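# Seat the hose connector fully on the tap

## Task

Slide the hose connector onto the tap until it is pushed completely home, and make sure the pipe frame is still upright at the end.

## Robot and tools

Robot: two arms. left_arm carries a five-finger left hand; right_arm carries a right hand, which is its mirror image. The left base sits at (-0.002, +0.308, 0) m with quat_wxyz (+1.000, 0, 0, +0.017); the right base sits at (-0.033, -0.316, 0) m with quat_wxyz (+1.000, 0, 0, -0.014). A camera stand is fixed behind the arms, and loose objects may occasionally get nudged by the scene.

Frames: the scene frame has its origin at table height, halfway between the arms' nominal bases, with +z up, +x pointing out over the table, and left_arm on the +y side. Poses, velocities and targets reported for a hand use that arm's own base frame. Fixed cameras and the table use the scene frame. Every commanded offset is measured along the axes of that arm's current Hand target.

Hand point: a spot 0.05 m in front of the palm and 0.15 m out from the wrist mounting face. +z runs along the straight fingers, +y points out of the palm, and +x runs across the palm. On the right hand +x points away from the thumb; on the left hand it points toward the thumb. Straight fingertips extend 0.06-0.07 m past the point, and the finger centre lines sit 0.06 m behind it (along -y). A wrist bracket on the little-finger side reaches 0.10 m across the palm and can collide with things. With the thumb in front of the palm, the hand can grasp objects 0.035-0.065 m thick, and handles as thin as about 0.025 m.

Row layout: every row has 28 numbers, all in [-1, 1], and it covers both arms even when only one moves. The order is: left dx, dy, dz, rx, ry, rz, then the left hand's thumb_turn, thumb_bend, index, middle, ring, little, force_limit, speed. The right arm follows with the same 14 numbers in the same order.

Pose numbers are offsets, not absolute poses. They are counted from the arm's Hand target as it was when the action or move began, and they run along that target's axes. A value of 1.0 equals 0.6 m or 180 degrees. rx, ry and rz together form one rotation vector. Every row in an action is counted from that same starting target, so sending the same offset again moves the arm further. Sending six zeros asks the arm to return to its Hand target again.

Hand numbers: -1 means open and +1 means closed. For thumb_turn, -1 places the thumb beside the palm and +1 places it opposite the fingers. force_limit runs linearly from about 0 N at -1 to 10 N at +1, or 15 N for the two thumb motors. speed rises from nearly zero at -1 to full speed at +0.48 and stays full up to +1; at full speed a finger's complete travel takes 0.49 s. For a soft grip, close with speed -0.94 or lower. No value means 'leave unchanged'. To keep a hand as it is, resend the eight numbers it was last sent. If it has never been sent any, send its hand_measured values followed by hand_force_limit and hand_speed.

Tools:
- execute_actions(actions, cameras): actions is a list of actions. Each action has up to 15 rows, one per 1/30 s step, and a short action keeps its last row for the remaining steps. Each action lasts 0.5 s. You get images when actions is empty or when cameras names them.
- move(target, speed, blend, blocking, cameras): target is one 28-number row or a list of up to 15 rows. All rows are offsets from the same Hand targets. The hand point travels in a straight line. speed is in m/s, from 0.002 to 4.3 (default 0.25), given as one number or one per target; turning is limited to twice that value in rad/s. blend is in metres and rounds corners; 0 means stop at each target. A move lasts between 0.5 s and 10 s. blocking=false returns after about 0.5 s while the motion continues.
- wait(seconds from 0 to 10, cameras): runs the scene while the last commands are held.
- stop(cameras): brakes a running move.
- zoom_image(camera, region [x0,y0,x1,y1], in pixels, at most 504 wide and 504 high): enlarges part of the newest image from that camera.
- show_instructions(): displays the reference pages.
- finished_scene(scene=1): ends the scene for good.

Cameras: cam_high (896x504), cam_low (896x504), cam_left_wrist (672x504), cam_right_wrist (672x504).

Results: end_effector_position (m) and end_effector_quat_wxyz are given in the base frame, along with Hand target (the commanded pose after clipping), joint positions, velocities and torques. Hand readings are hand_measured, hand_stopped_by (moving, target, force, stalled, fault) and hand_load_n (fingertip load in N, positive when pushing the finger open). A grip that has been lost shows up only as hand_load_n falling to about 0. Action calls also list step positions. A move adds a 'move:' line giving the ending (done, off_target, moving, held, fault) and any limits (paced means the pose was clipped; held means steps were withheld). MOTOR HOT warns of overheating, and OVER-TEMPERATURE FAULT means that arm has dropped for 30-60 s.

Behaviour: each step, the commanded orientation is clipped to within 40 degrees of the current one. The arm follows loosely and often settles 1-3 cm short of the target (up to 5 cm), usually low, and that alone does not indicate contact. The next command, even all zeros, asks for the target again; if it still falls short, add the missing distance as an offset. To stop pressing on something, command a target back past the hand point.

Avoid: moving fast into contact, aiming far beyond the contact point, knocking over the pipe frame, dropping parts, and letting anything end up off the table, which fails the task. Also avoid any contact between the two hands or arms, paths that pass close to an arm's own base, long holds at full stretch that heat the motors, and excessive force on the fingers.

Each tool is called after "Call:" by a JSON object that holds its "api" and its "payload".

Reference images:

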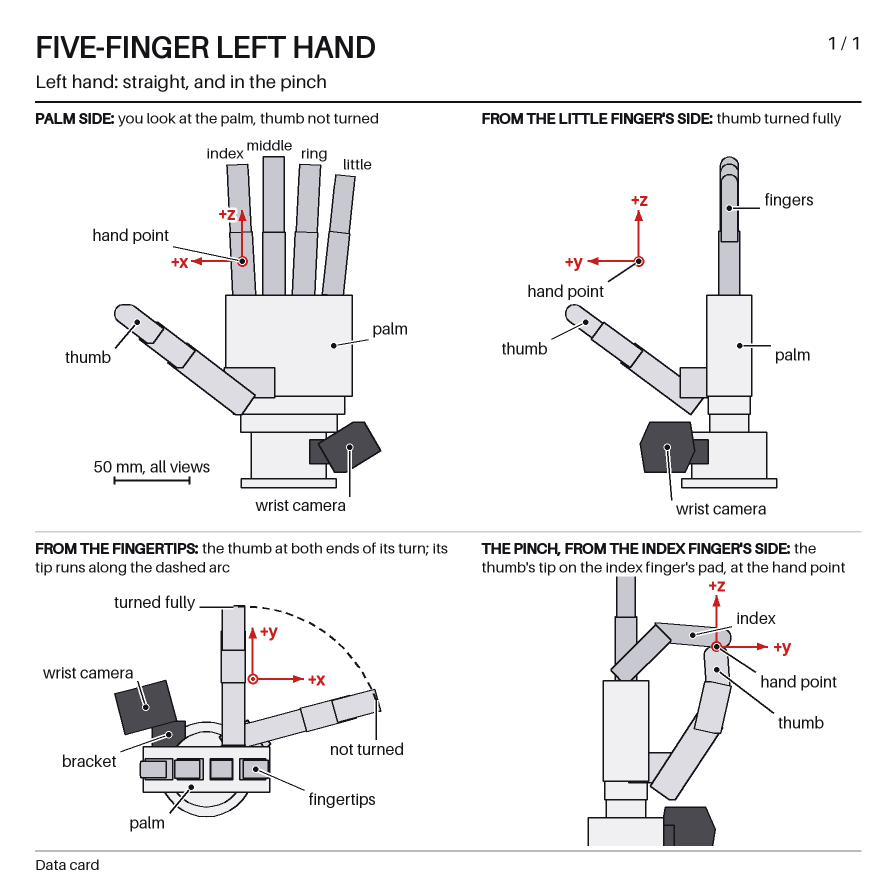

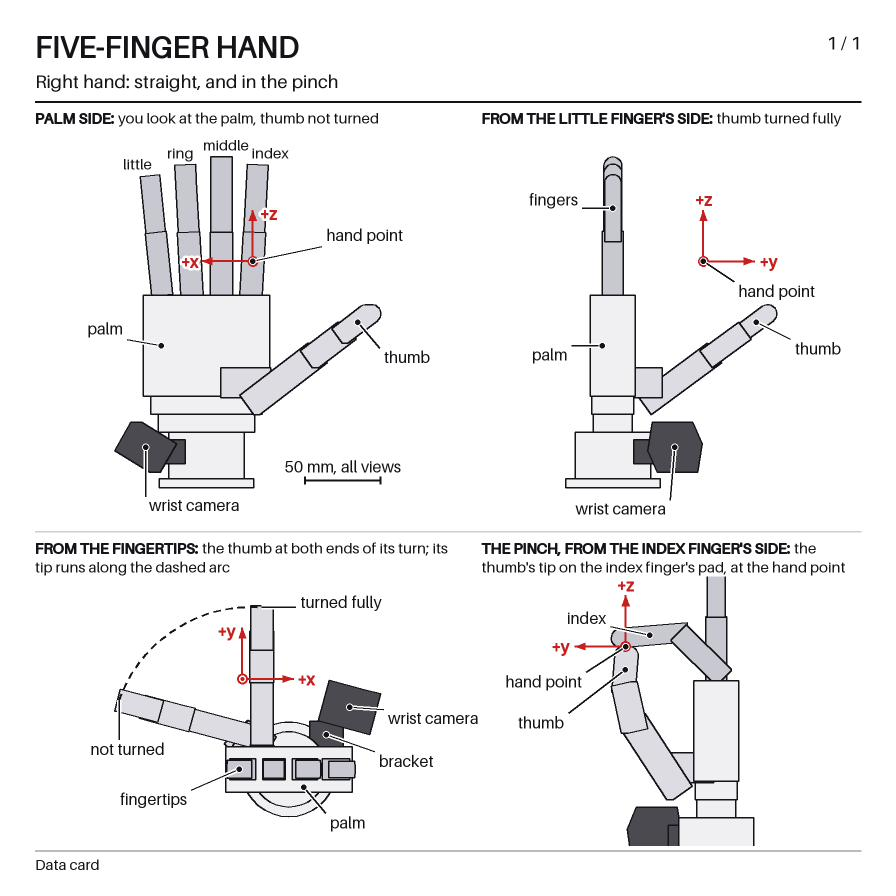

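## Session

Call:
{"api": "execute_actions", "payload": {"actions": []}}

Scene clock: 0.00 s.
left_arm: end_effector_position=(+0.4342, -0.1001, +0.3389) hand_measured=(-1.000, -1.000, -1.000, -1.000, -1.000, -1.000) hand_load_n=(+0.0, +0.0, +0.0, +0.0, +0.0, +0.0) hand_stopped_by=(target, target, target, target, target, target) hand_force_limit=0.00 hand_speed=-0.80 end_effector_quat_wxyz=(+0.512, -0.263, +0.708, -0.410) | right_arm: end_effector_position=(+0.1004, +0.2564, +0.1646) hand_measured=(-1.000, -1.000, -1.000, -1.000, -1.000, -1.000) hand_load_n=(+0.0, +0.0, +0.0, +0.0, +0.0, +0.0) hand_stopped_by=(target, target, target, target, target, target) hand_force_limit=0.00 hand_speed=-0.80 end_effector_quat_wxyz=(+0.261, -0.424, +0.839, +0.219)
Joint positions: left_arm=[-0.177 0.805 0.787 -0.125 0.14 0.559] | right_arm=[0.819 0.388 0.407 -0.923 -0.22 1.53]
Joint velocities: within noise
Joint torques (N m): no reading
Heat: left arm: hottest waist 32 °C; right arm: hottest waist 24 °C.
Hand target: left_arm +0.4373, -0.1006, +0.3537; +0.519, -0.260, +0.701, -0.414 | right_arm +0.1031, +0.2591, +0.1770; +0.272, -0.423, +0.835, +0.223

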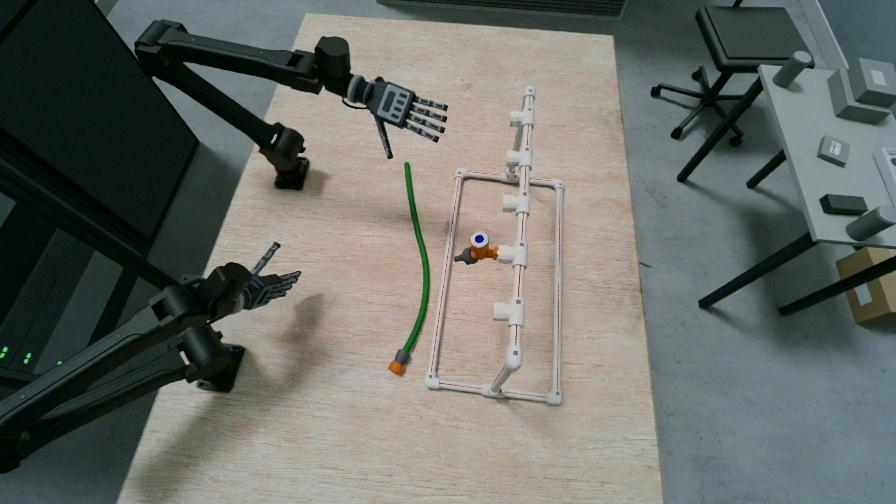

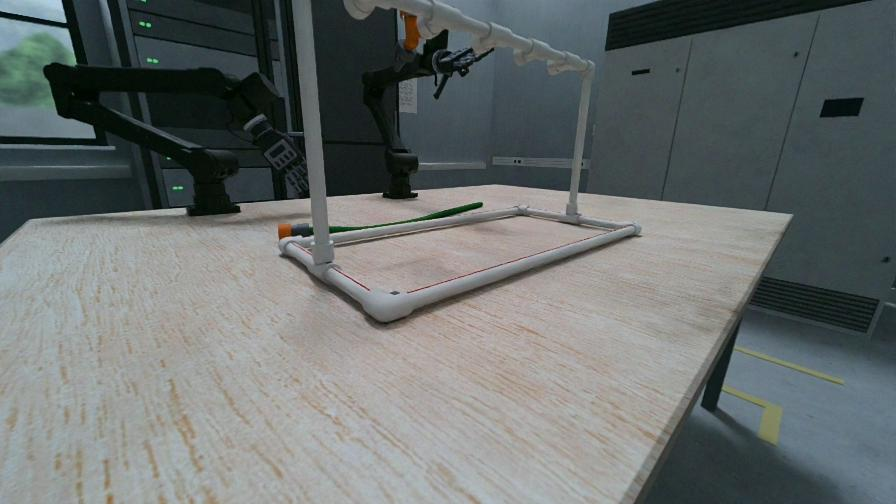

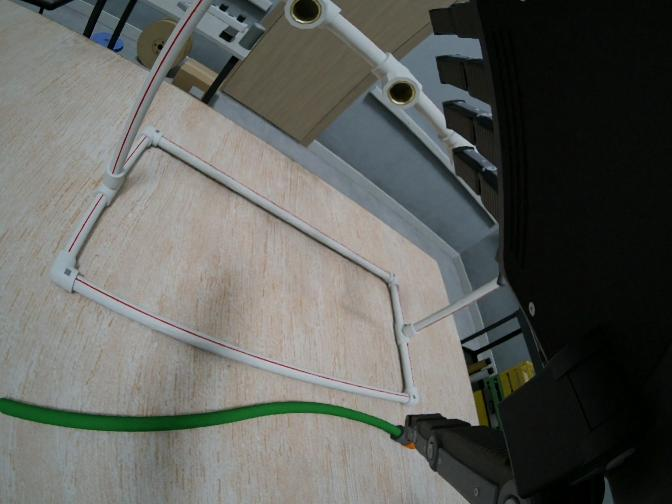

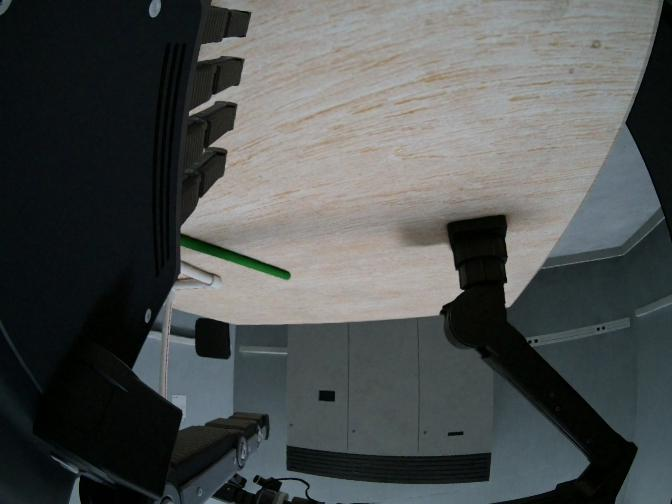

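Call:
{"api": "zoom_image", "payload": {"camera": "cam_high", "region": [420, 180, 580, 300]}}

Call:
{"api": "zoom_image", "payload": {"camera": "cam_high", "region": [370, 320, 450, 390]}}

Call:
{"api": "zoom_image", "payload": {"camera": "cam_low", "region": [260, 0, 660, 330]}}

Call:
{"api": "zoom_image", "payload": {"camera": "cam_high", "region": [380, 60, 640, 420]}}

Scaled by 3.150.

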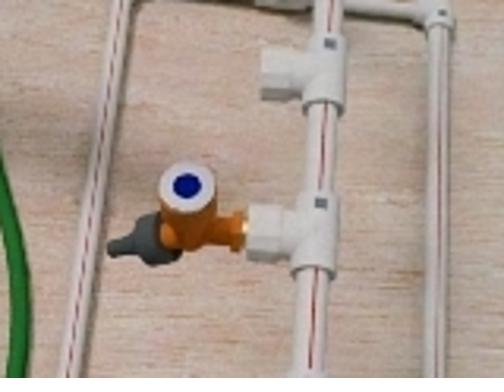

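Scaled by 6.300.

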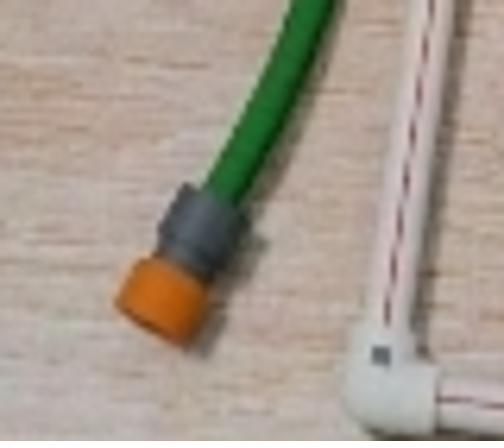

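Scaled by 1.260.

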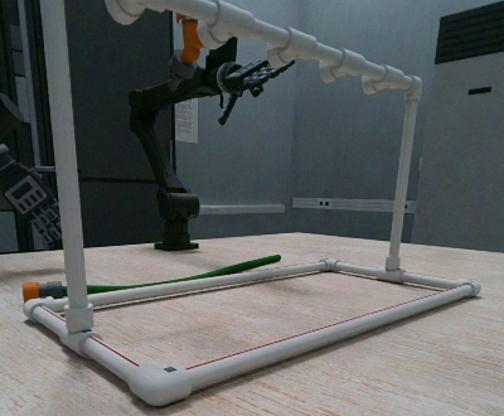

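Scaled by 1.400.

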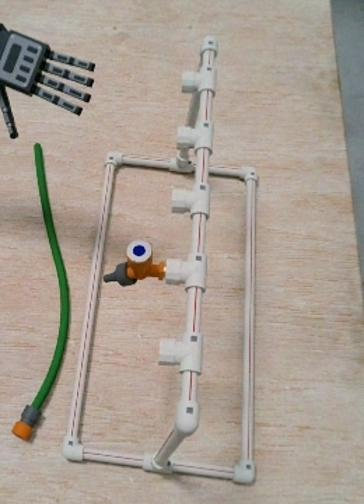

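Call:
{"api": "zoom_image", "payload": {"camera": "cam_high", "region": [180, 130, 340, 220]}}

Call:
{"api": "zoom_image", "payload": {"camera": "cam_high", "region": [140, 300, 320, 410]}}

Call:
{"api": "zoom_image", "payload": {"camera": "cam_high", "region": [340, 60, 480, 180]}}

Call:
{"api": "zoom_image", "payload": {"camera": "cam_high", "region": [210, 230, 330, 320]}}

Call:
{"api": "zoom_image", "payload": {"camera": "cam_low", "region": [360, 0, 560, 110]}}

Call:
{"api": "zoom_image", "payload": {"camera": "cam_low", "region": [160, 120, 360, 270]}}

Scaled by 3.150.

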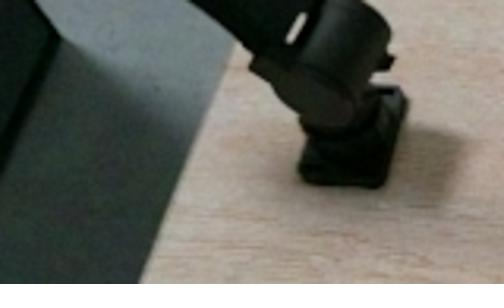

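Scaled by 2.800.

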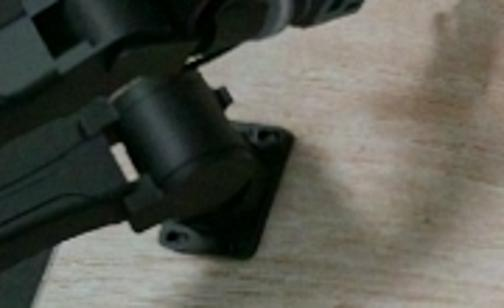

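Scaled by 3.600.

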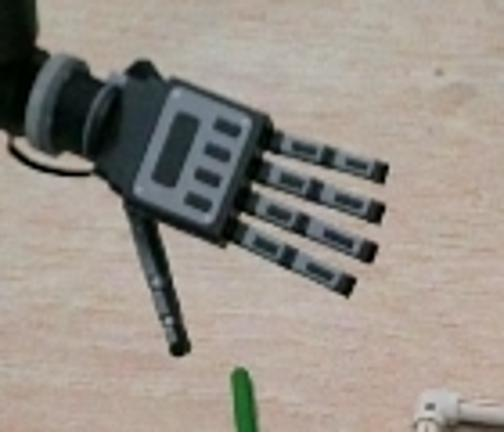

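Scaled by 4.200.

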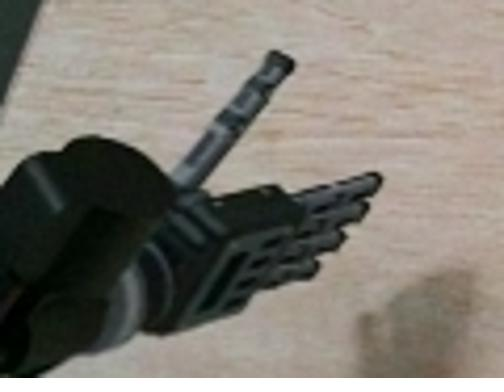

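Scaled by 2.520.

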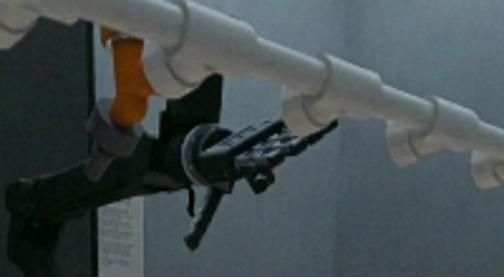

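Scaled by 2.520.

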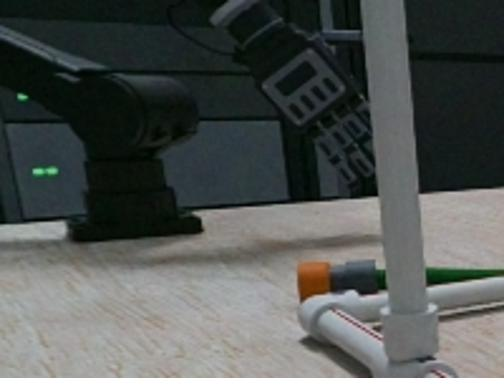

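Call:
{"api": "zoom_image", "payload": {"camera": "cam_high", "region": [420, 340, 580, 420]}}

Call:
{"api": "zoom_image", "payload": {"camera": "cam_high", "region": [440, 70, 600, 200]}}

Call:
{"api": "zoom_image", "payload": {"camera": "cam_low", "region": [270, 200, 430, 330]}}

Call:
{"api": "zoom_image", "payload": {"camera": "cam_low", "region": [500, 30, 660, 250]}}

Call:
{"api": "zoom_image", "payload": {"camera": "cam_low", "region": [270, 0, 470, 110]}}

Scaled by 3.150.

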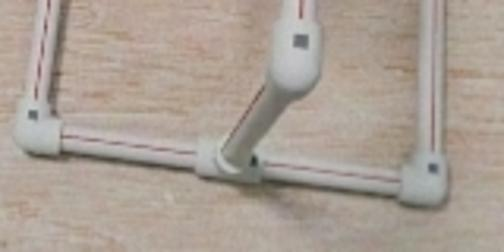

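Scaled by 3.150.

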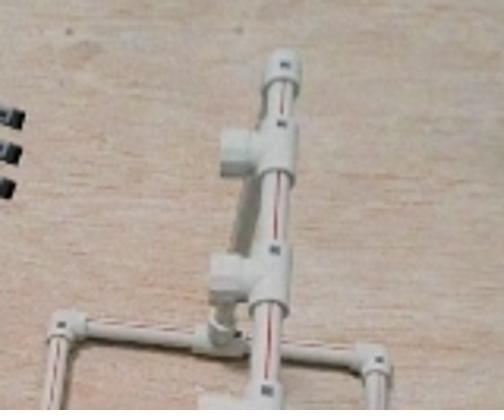

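Scaled by 3.150.

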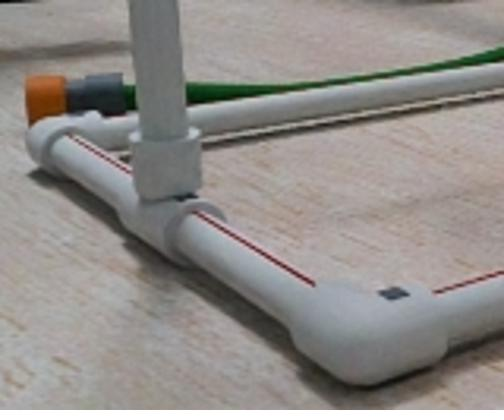

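Scaled by 2.291.

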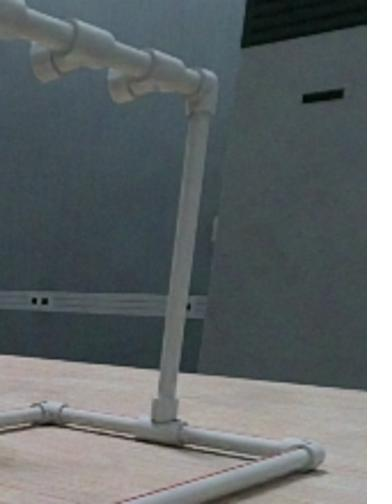

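Scaled by 2.520.

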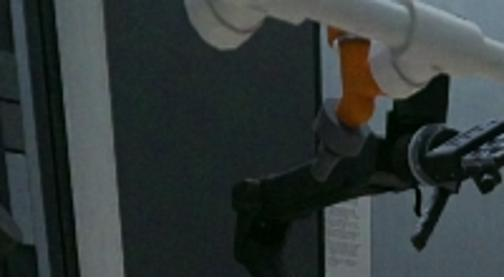

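Call:
{"api": "move", "payload": {"target": [0,0,0,0,0,0,-1,-1,-1,-1,-1,-1,0,-0.8,-0.1757,-0.4717,-0.477,0.2985,-0.06,-0.4314,-1,-1,-1,-1,-1,-1,0,-0.8], "speed": 0.35, "cameras": ["all"]}}

Scene clock: 718.80 s.
left_arm: end_effector_position=(+0.4342, -0.1001, +0.3389) hand_measured=(-1.000, -1.000, -1.000, -1.000, -1.000, -1.000) hand_load_n=(+0.0, +0.0, +0.0, +0.0, +0.0, +0.0) hand_stopped_by=(target, target, target, target, target, target) hand_force_limit=0.00 hand_speed=-0.80 end_effector_quat_wxyz=(+0.512, -0.263, +0.708, -0.410) | right_arm: end_effector_position=(+0.3080, +0.0016, +0.3935) hand_measured=(-1.000, -1.000, -1.000, -1.000, -1.000, -1.000) hand_load_n=(-0.5, +0.0, +0.0, +0.0, +0.0, +0.0) hand_stopped_by=(target, target, target, target, target, target) hand_force_limit=0.00 hand_speed=-0.80 end_effector_quat_wxyz=(-0.569, +0.654, -0.401, +0.297)
Joint positions: left_arm=[-0.177 0.805 0.787 -0.125 0.14 0.559] | right_arm=[-0.616 0.683 0.928 -0.662 -1.121 -0.311]
Joint torques (N m): left_arm=[-0.44 -4.6 11.96 2.54 0.05 0.02] | right_arm=[-0.97 0.38 15.16 2 -0.53 -0.04]
Heat: left arm: hottest elbow 45 °C; right arm: hottest elbow 46 °C.
Hand target: left_arm +0.4373, -0.1006, +0.3537; +0.519, -0.260, +0.701, -0.414 | right_arm +0.3136, -0.0051, +0.4198; -0.565, +0.657, -0.379, +0.326
Off the commanded pose: left_arm 0.015 m, 1 deg | right_arm 0.028 m, 4 deg.
move: off_target (left_arm, right_arm)

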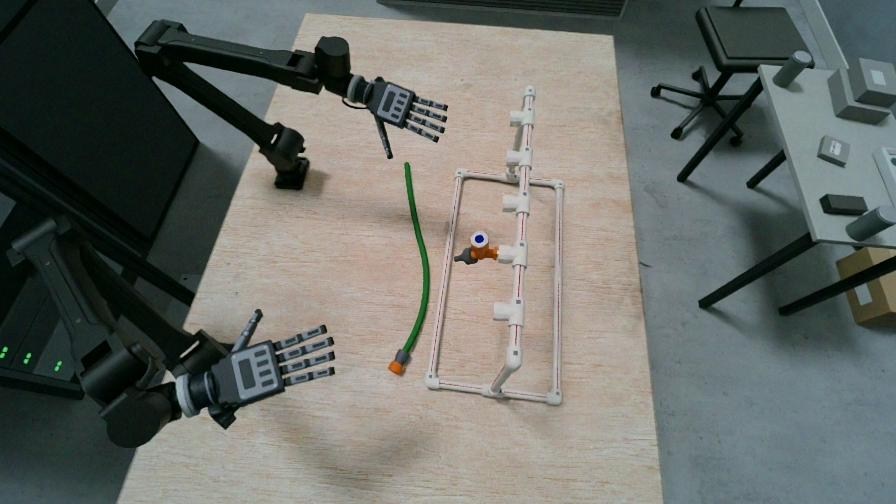

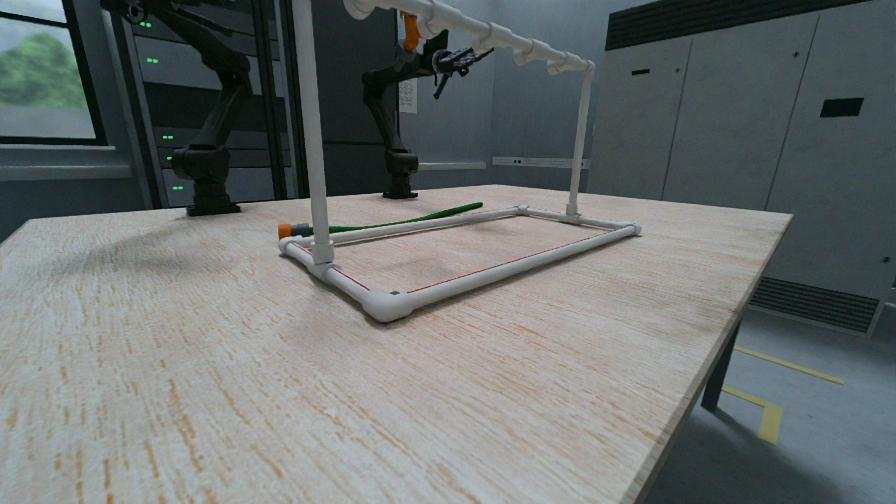

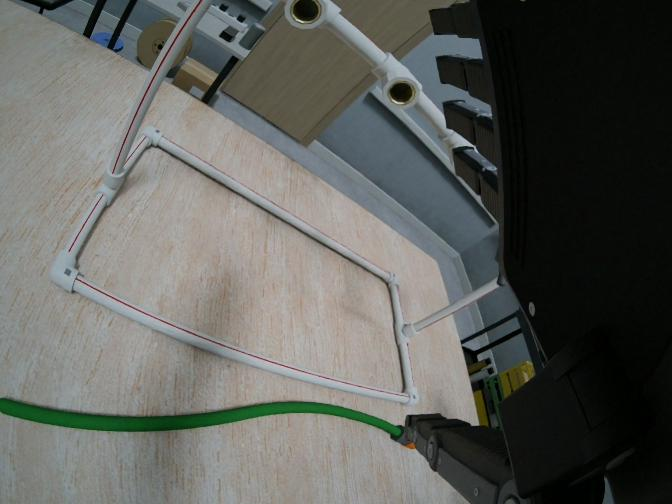

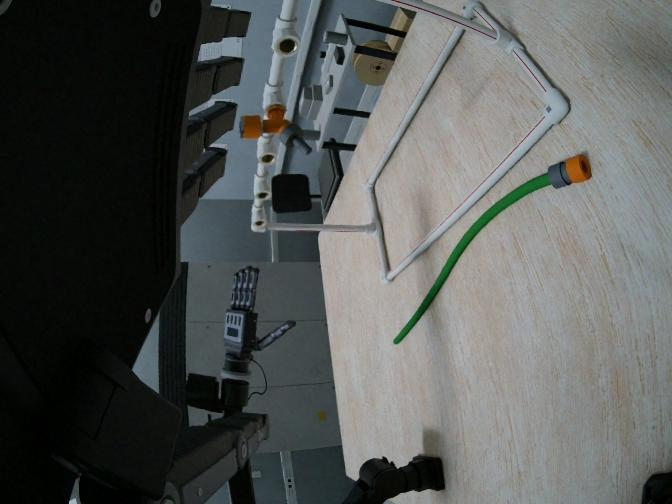

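Call:
{"api": "zoom_image", "payload": {"camera": "cam_right_wrist", "region": [220, 80, 340, 180]}}

Call:
{"api": "zoom_image", "payload": {"camera": "cam_right_wrist", "region": [520, 130, 620, 210]}}

Scaled by 4.200 from the camera's 672x504 image, which has a finer 960x720 frame.

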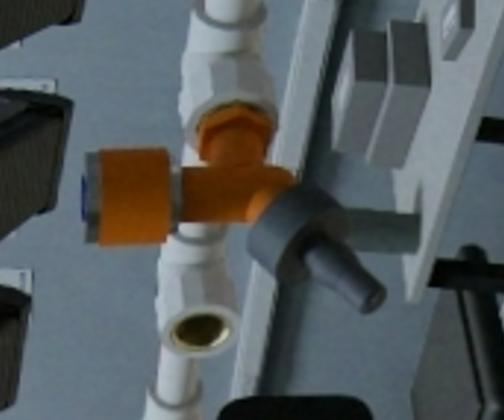

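Scaled by 5.040 from the camera's 672x504 image, which has a finer 960x720 frame.

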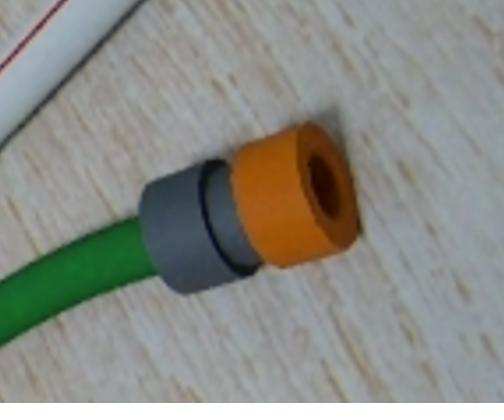

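Call:
{"api": "move", "payload": {"target": [[0.461,-0.123,0.0663,-0.0425,0.0376,-0.0784,1,-0.6,-0.5,-0.5,-1,-1,0,0,0,0,0,0,0,0,-1,-1,-1,-1,-1,-1,0,-0.8],[0.826,-0.1338,0.252,-0.0849,0.0752,-0.1567,1,-0.6,-0.5,-0.5,-1,-1,0,0,0,0,0,0,0,0,-1,-1,-1,-1,-1,-1,0,-0.8]], "speed": 0.3, "blend": [0.08,0], "cameras": ["all"]}}

Scene clock: 846.50 s.
left_arm: end_effector_position=(+0.4072, -0.5670, +0.1405) hand_measured=(+1.000, -0.600, -0.500, -0.500, -1.000, -1.000) hand_load_n=(+0.0, +0.0, +0.0, +0.0, +0.0, +0.0) hand_stopped_by=(target, target, target, target, target, target) hand_force_limit=0.00 hand_speed=0.00 end_effector_quat_wxyz=(+0.283, -0.436, +0.727, -0.449) | right_arm: end_effector_position=(+0.3081, +0.0016, +0.3936) hand_measured=(-1.000, -1.000, -1.000, -1.000, -1.000, -1.000) hand_load_n=(+0.0, +0.0, +0.0, +0.0, +0.0, +0.0) hand_stopped_by=(target, target, target, target, target, target) hand_force_limit=0.00 hand_speed=-0.80 end_effector_quat_wxyz=(-0.569, +0.654, -0.401, +0.297)
Joint positions: left_arm=[-1.023 1.736 1.258 -0.04 -0.493 -0.242] | right_arm=[-0.616 0.683 0.928 -0.661 -1.121 -0.311]
Joint torques (N m): left_arm=[-0.73 -16.5 12.41 2.03 -0.22 -0.07] | right_arm=[-0.85 0.5 15.16 1.95 -0.53 -0.03]
Heat: left arm: hottest elbow 46 °C; right arm: hottest elbow 55 °C.
Hand target: left_arm +0.4130, -0.5833, +0.1502; +0.279, -0.438, +0.721, -0.460 | right_arm +0.3136, -0.0051, +0.4198; -0.565, +0.657, -0.379, +0.326
Off the commanded pose: left_arm 0.020 m, 1 deg | right_arm 0.028 m, 4 deg.
move: off_target (left_arm, right_arm)

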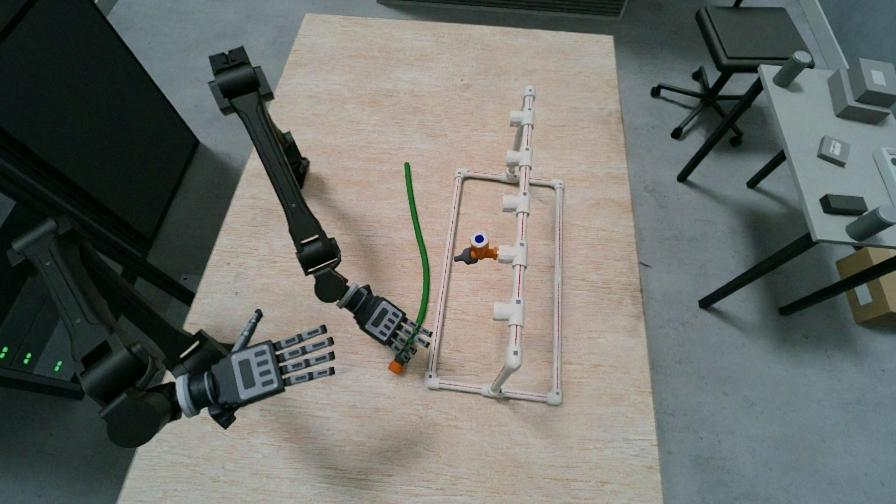

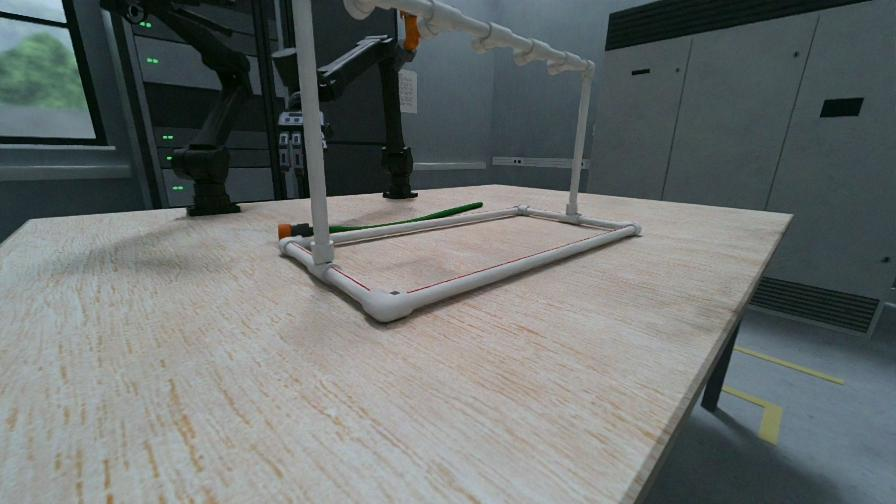

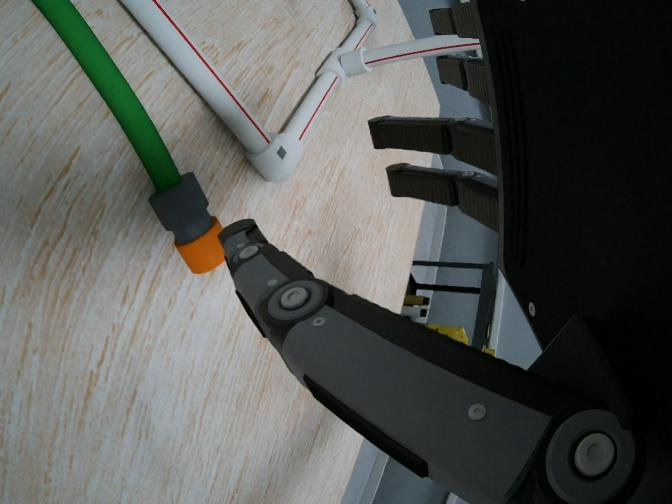

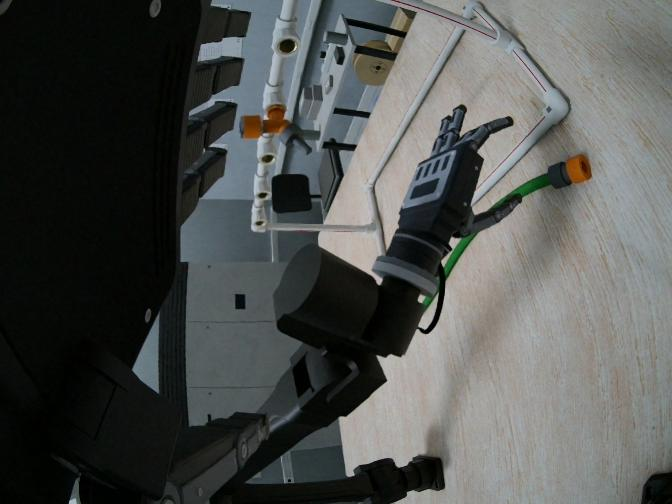

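Call:
{"api": "zoom_image", "payload": {"camera": "cam_left_wrist", "region": [120, 150, 260, 290]}}

Call:
{"api": "zoom_image", "payload": {"camera": "cam_high", "region": [330, 270, 450, 390]}}

Scaled by 3.600 from the camera's 672x504 image, which has a finer 960x720 frame.

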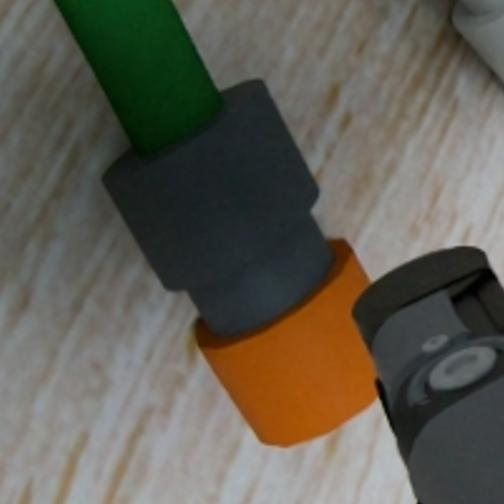

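Scaled by 4.200.

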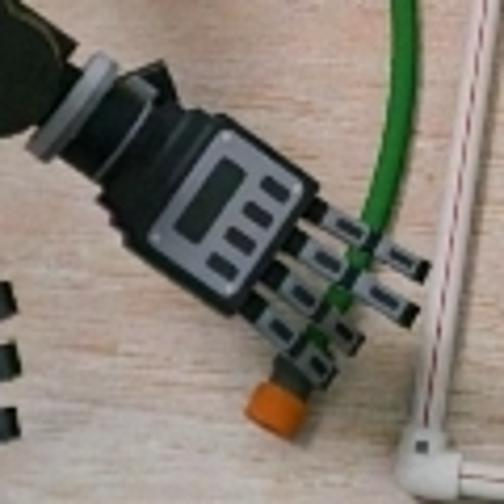

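Call:
{"api": "move", "payload": {"target": [-0.0067,0.1123,0.0665,0,0,0,1,-0.6,-0.5,-0.5,-1,-1,0,0,0,0,0,0,0,0,-1,-1,-1,-1,-1,-1,0,-0.8], "speed": 0.15, "cameras": ["cam_high","cam_low","cam_left_wrist"]}}

Call:
{"api": "zoom_image", "payload": {"camera": "cam_left_wrist", "region": [120, 150, 372, 402]}}

Call:
{"api": "zoom_image", "payload": {"camera": "cam_low", "region": [240, 140, 400, 270]}}

Scene clock: 890.30 s.
left_arm: end_effector_position=(+0.4147, -0.5830, +0.0779) hand_measured=(+1.000, -0.600, -0.500, -0.500, -1.000, -1.000) hand_load_n=(+0.0, +0.0, +0.0, +0.0, +0.0, +0.0) hand_stopped_by=(target, target, target, target, target, target) hand_force_limit=0.00 hand_speed=0.00 end_effector_quat_wxyz=(+0.279, -0.434, +0.725, -0.457) | right_arm: end_effector_position=(+0.3081, +0.0016, +0.3936) hand_measured=(-1.000, -1.000, -1.000, -1.000, -1.000, -1.000) hand_load_n=(+0.0, +0.0, +0.0, +0.0, +0.0, +0.0) hand_stopped_by=(target, target, target, target, target, target) hand_force_limit=0.00 hand_speed=-0.80 end_effector_quat_wxyz=(-0.569, +0.654, -0.401, +0.297)
Joint positions: left_arm=[-1.023 1.859 1.236 0.12 -0.483 -0.243] | right_arm=[-0.616 0.683 0.928 -0.661 -1.121 -0.311]
Joint torques (N m): left_arm=[0.21 -17.96 8.83 3.08 -0.12 0.01] | right_arm=[-0.85 0.5 15.16 1.95 -0.52 -0.03]
Heat: left arm: hottest elbow 47 °C; right arm: hottest elbow 56 °C.
Hand target: left_arm +0.4217, -0.5833, +0.0721; +0.279, -0.438, +0.721, -0.459 | right_arm +0.3136, -0.0051, +0.4198; -0.565, +0.657, -0.379, +0.326
Off the commanded pose: left_arm 0.009 m, 1 deg | right_arm 0.028 m, 4 deg.
move: off_target (right_arm)
Images, in order (width x height): cam_high 896x504, cam_low 896x504, cam_left_wrist 672x504.

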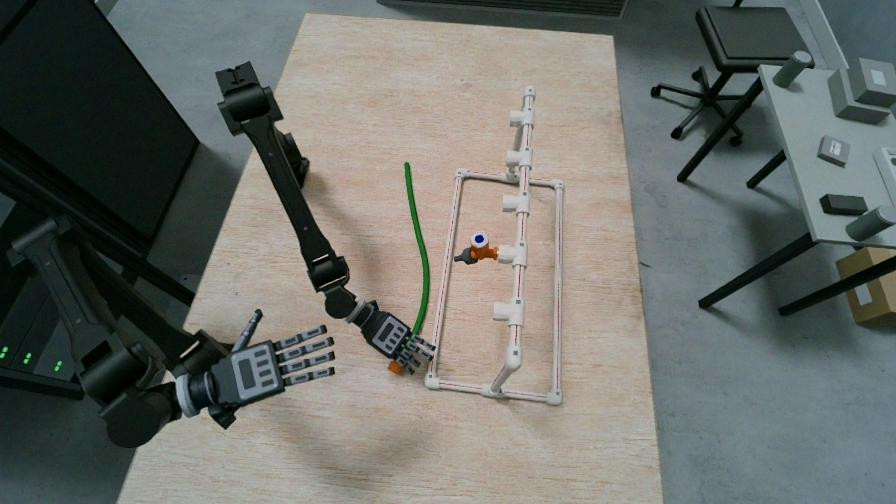

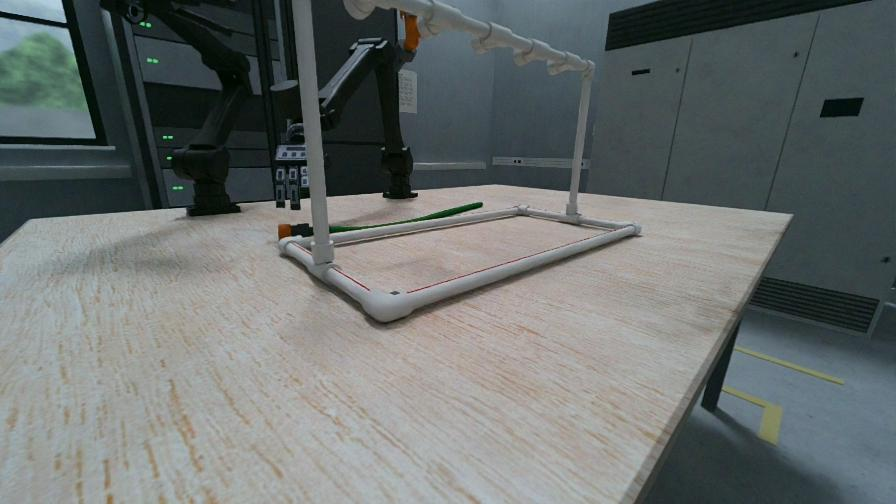

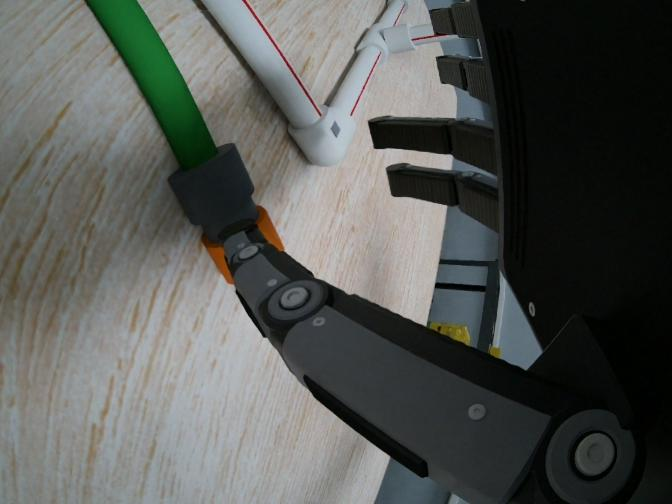

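Scaled by 2.000 from the camera's 672x504 image, which has a finer 960x720 frame.

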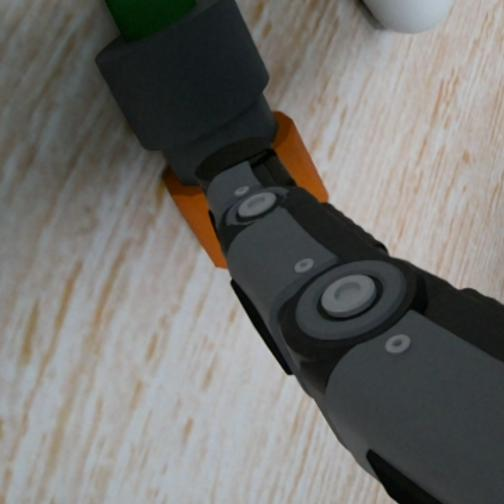

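Scaled by 3.150.

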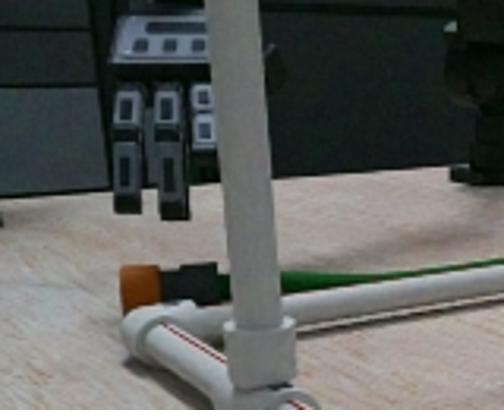

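Call:
{"api": "move", "payload": {"target": [-0.0133,0.0629,0.0231,0,0,0,1,-0.6,-0.5,-0.5,-1,-1,0,0,0,0,0,0,0,0,-1,-1,-1,-1,-1,-1,0,-0.8], "speed": 0.12, "cameras": ["cam_high","cam_low","cam_left_wrist","cam_right_wrist"]}}

Call:
{"api": "zoom_image", "payload": {"camera": "cam_left_wrist", "region": [120, 120, 372, 372]}}

Call:
{"api": "zoom_image", "payload": {"camera": "cam_low", "region": [240, 160, 360, 260]}}

Call:
{"api": "zoom_image", "payload": {"camera": "cam_right_wrist", "region": [420, 80, 620, 280]}}

Call:
{"api": "zoom_image", "payload": {"camera": "cam_high", "region": [350, 310, 450, 390]}}

Scene clock: 943.20 s.
left_arm: end_effector_position=(+0.4165, -0.5758, +0.0400) hand_measured=(+1.000, -0.600, -0.500, -0.500, -1.000, -1.000) hand_load_n=(+0.5, +0.0, +0.0, +0.0, +0.0, +0.0) hand_stopped_by=(target, target, target, target, target, target) hand_force_limit=0.00 hand_speed=0.00 end_effector_quat_wxyz=(+0.278, -0.436, +0.722, -0.459) | right_arm: end_effector_position=(+0.3081, +0.0016, +0.3936) hand_measured=(-1.000, -1.000, -1.000, -1.000, -1.000, -1.000) hand_load_n=(-0.5, +0.0, +0.0, +0.0, +0.0, +0.0) hand_stopped_by=(target, target, target, target, target, target) hand_force_limit=0.00 hand_speed=-0.80 end_effector_quat_wxyz=(-0.569, +0.654, -0.401, +0.297)
Joint positions: left_arm=[-1.014 1.91 1.188 0.225 -0.476 -0.243] | right_arm=[-0.616 0.683 0.928 -0.661 -1.121 -0.311]
Joint torques (N m): left_arm=[0.21 -18.02 8.2 3.08 -0.11 0.05] | right_arm=[-0.85 0.38 15.13 1.96 -0.52 -0.03]
Heat: left arm: hottest elbow 44 °C; right arm: hottest elbow 57 °C.
Hand target: left_arm +0.4224, -0.5746, +0.0321; +0.279, -0.438, +0.721, -0.459 | right_arm +0.3136, -0.0051, +0.4198; -0.565, +0.657, -0.379, +0.326
Off the commanded pose: left_arm 0.010 m, 0 deg | right_arm 0.028 m, 4 deg.
move: off_target (right_arm)

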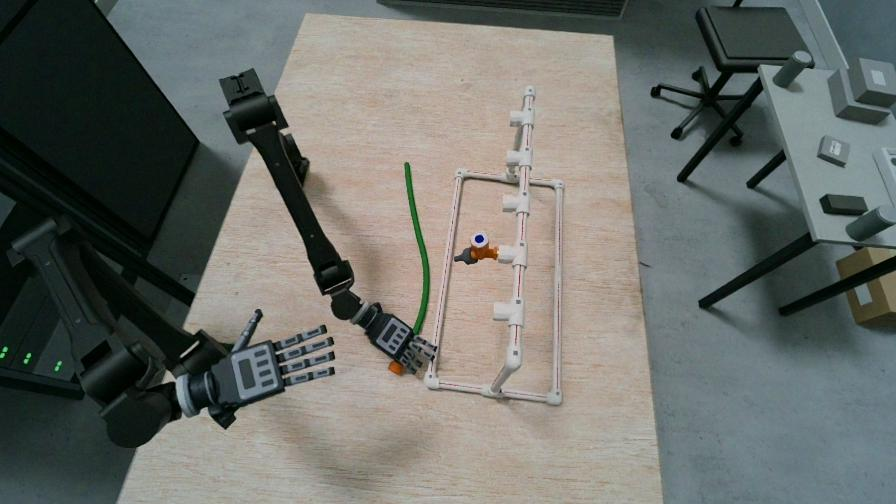

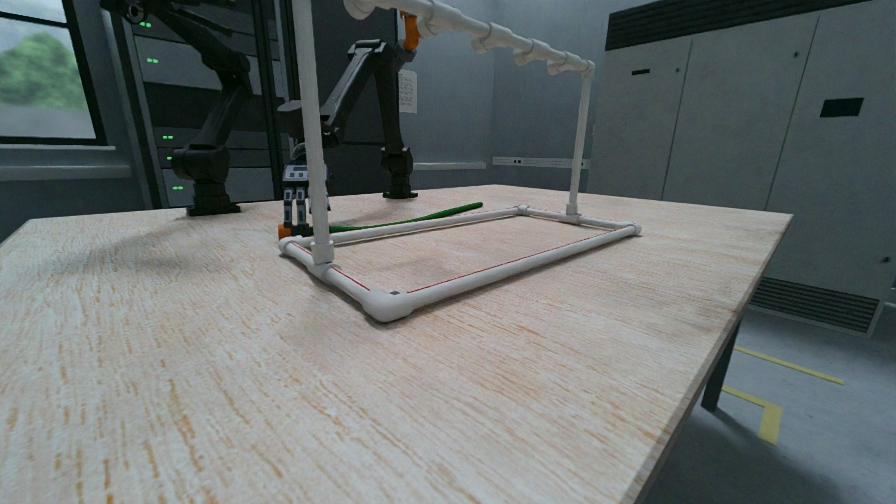

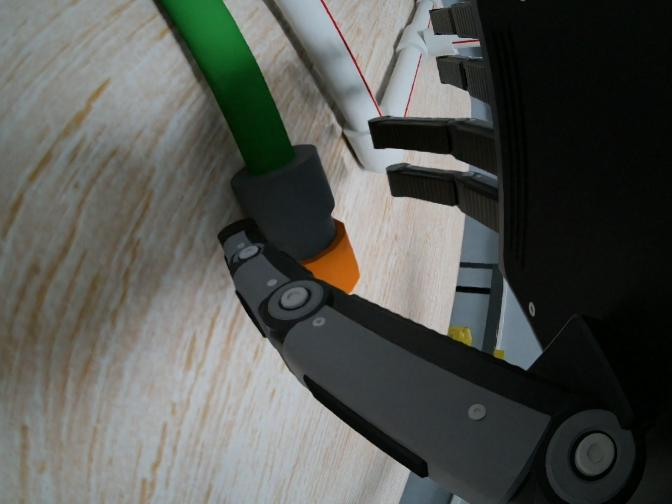

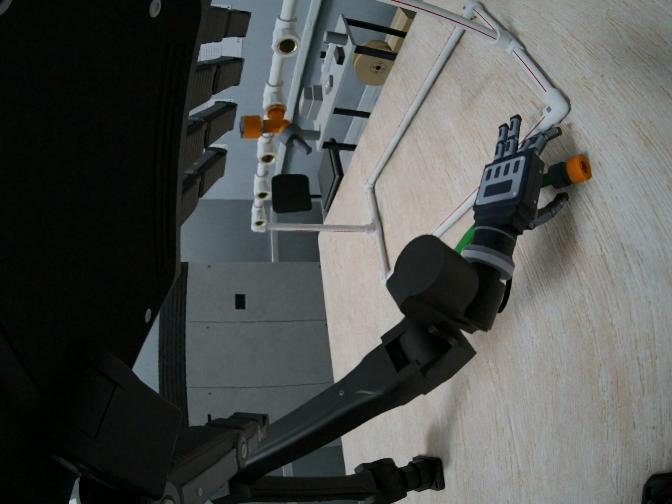

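Scaled by 2.000 from the camera's 672x504 image, which has a finer 960x720 frame.

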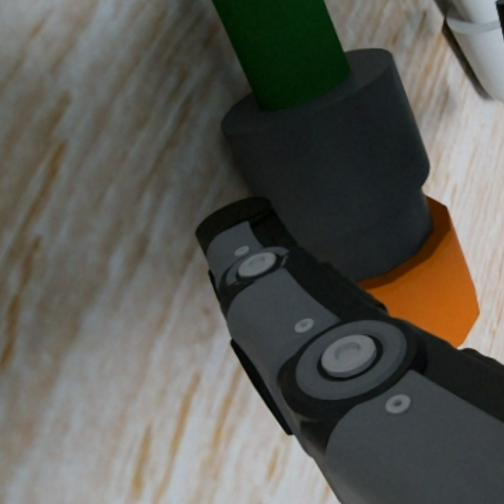

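Scaled by 4.200.

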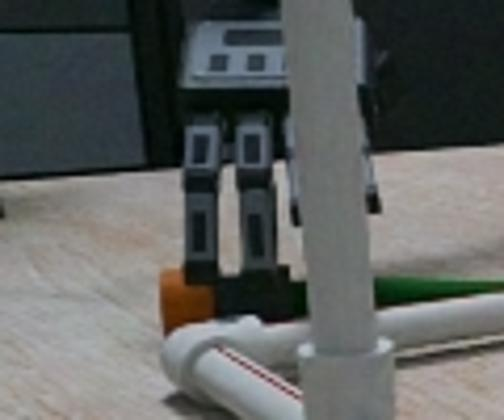

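Scaled by 2.520 from the camera's 672x504 image, which has a finer 960x720 frame.

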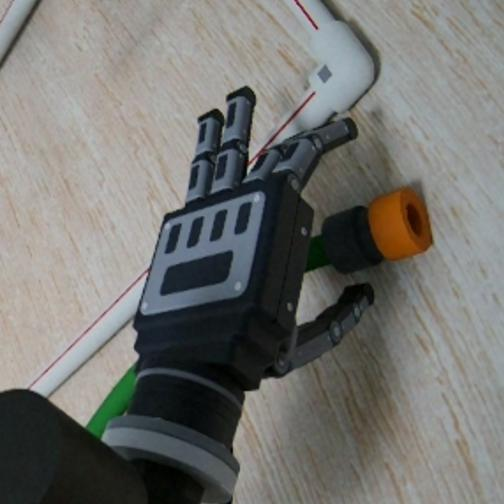

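Scaled by 5.040.

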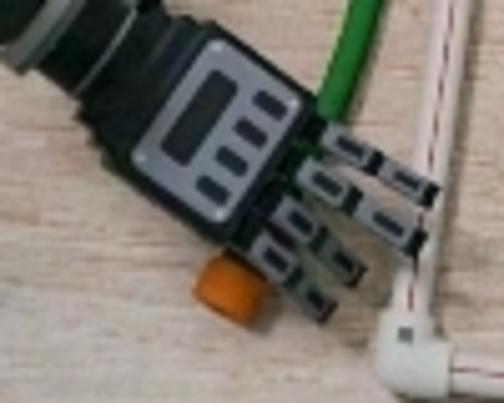

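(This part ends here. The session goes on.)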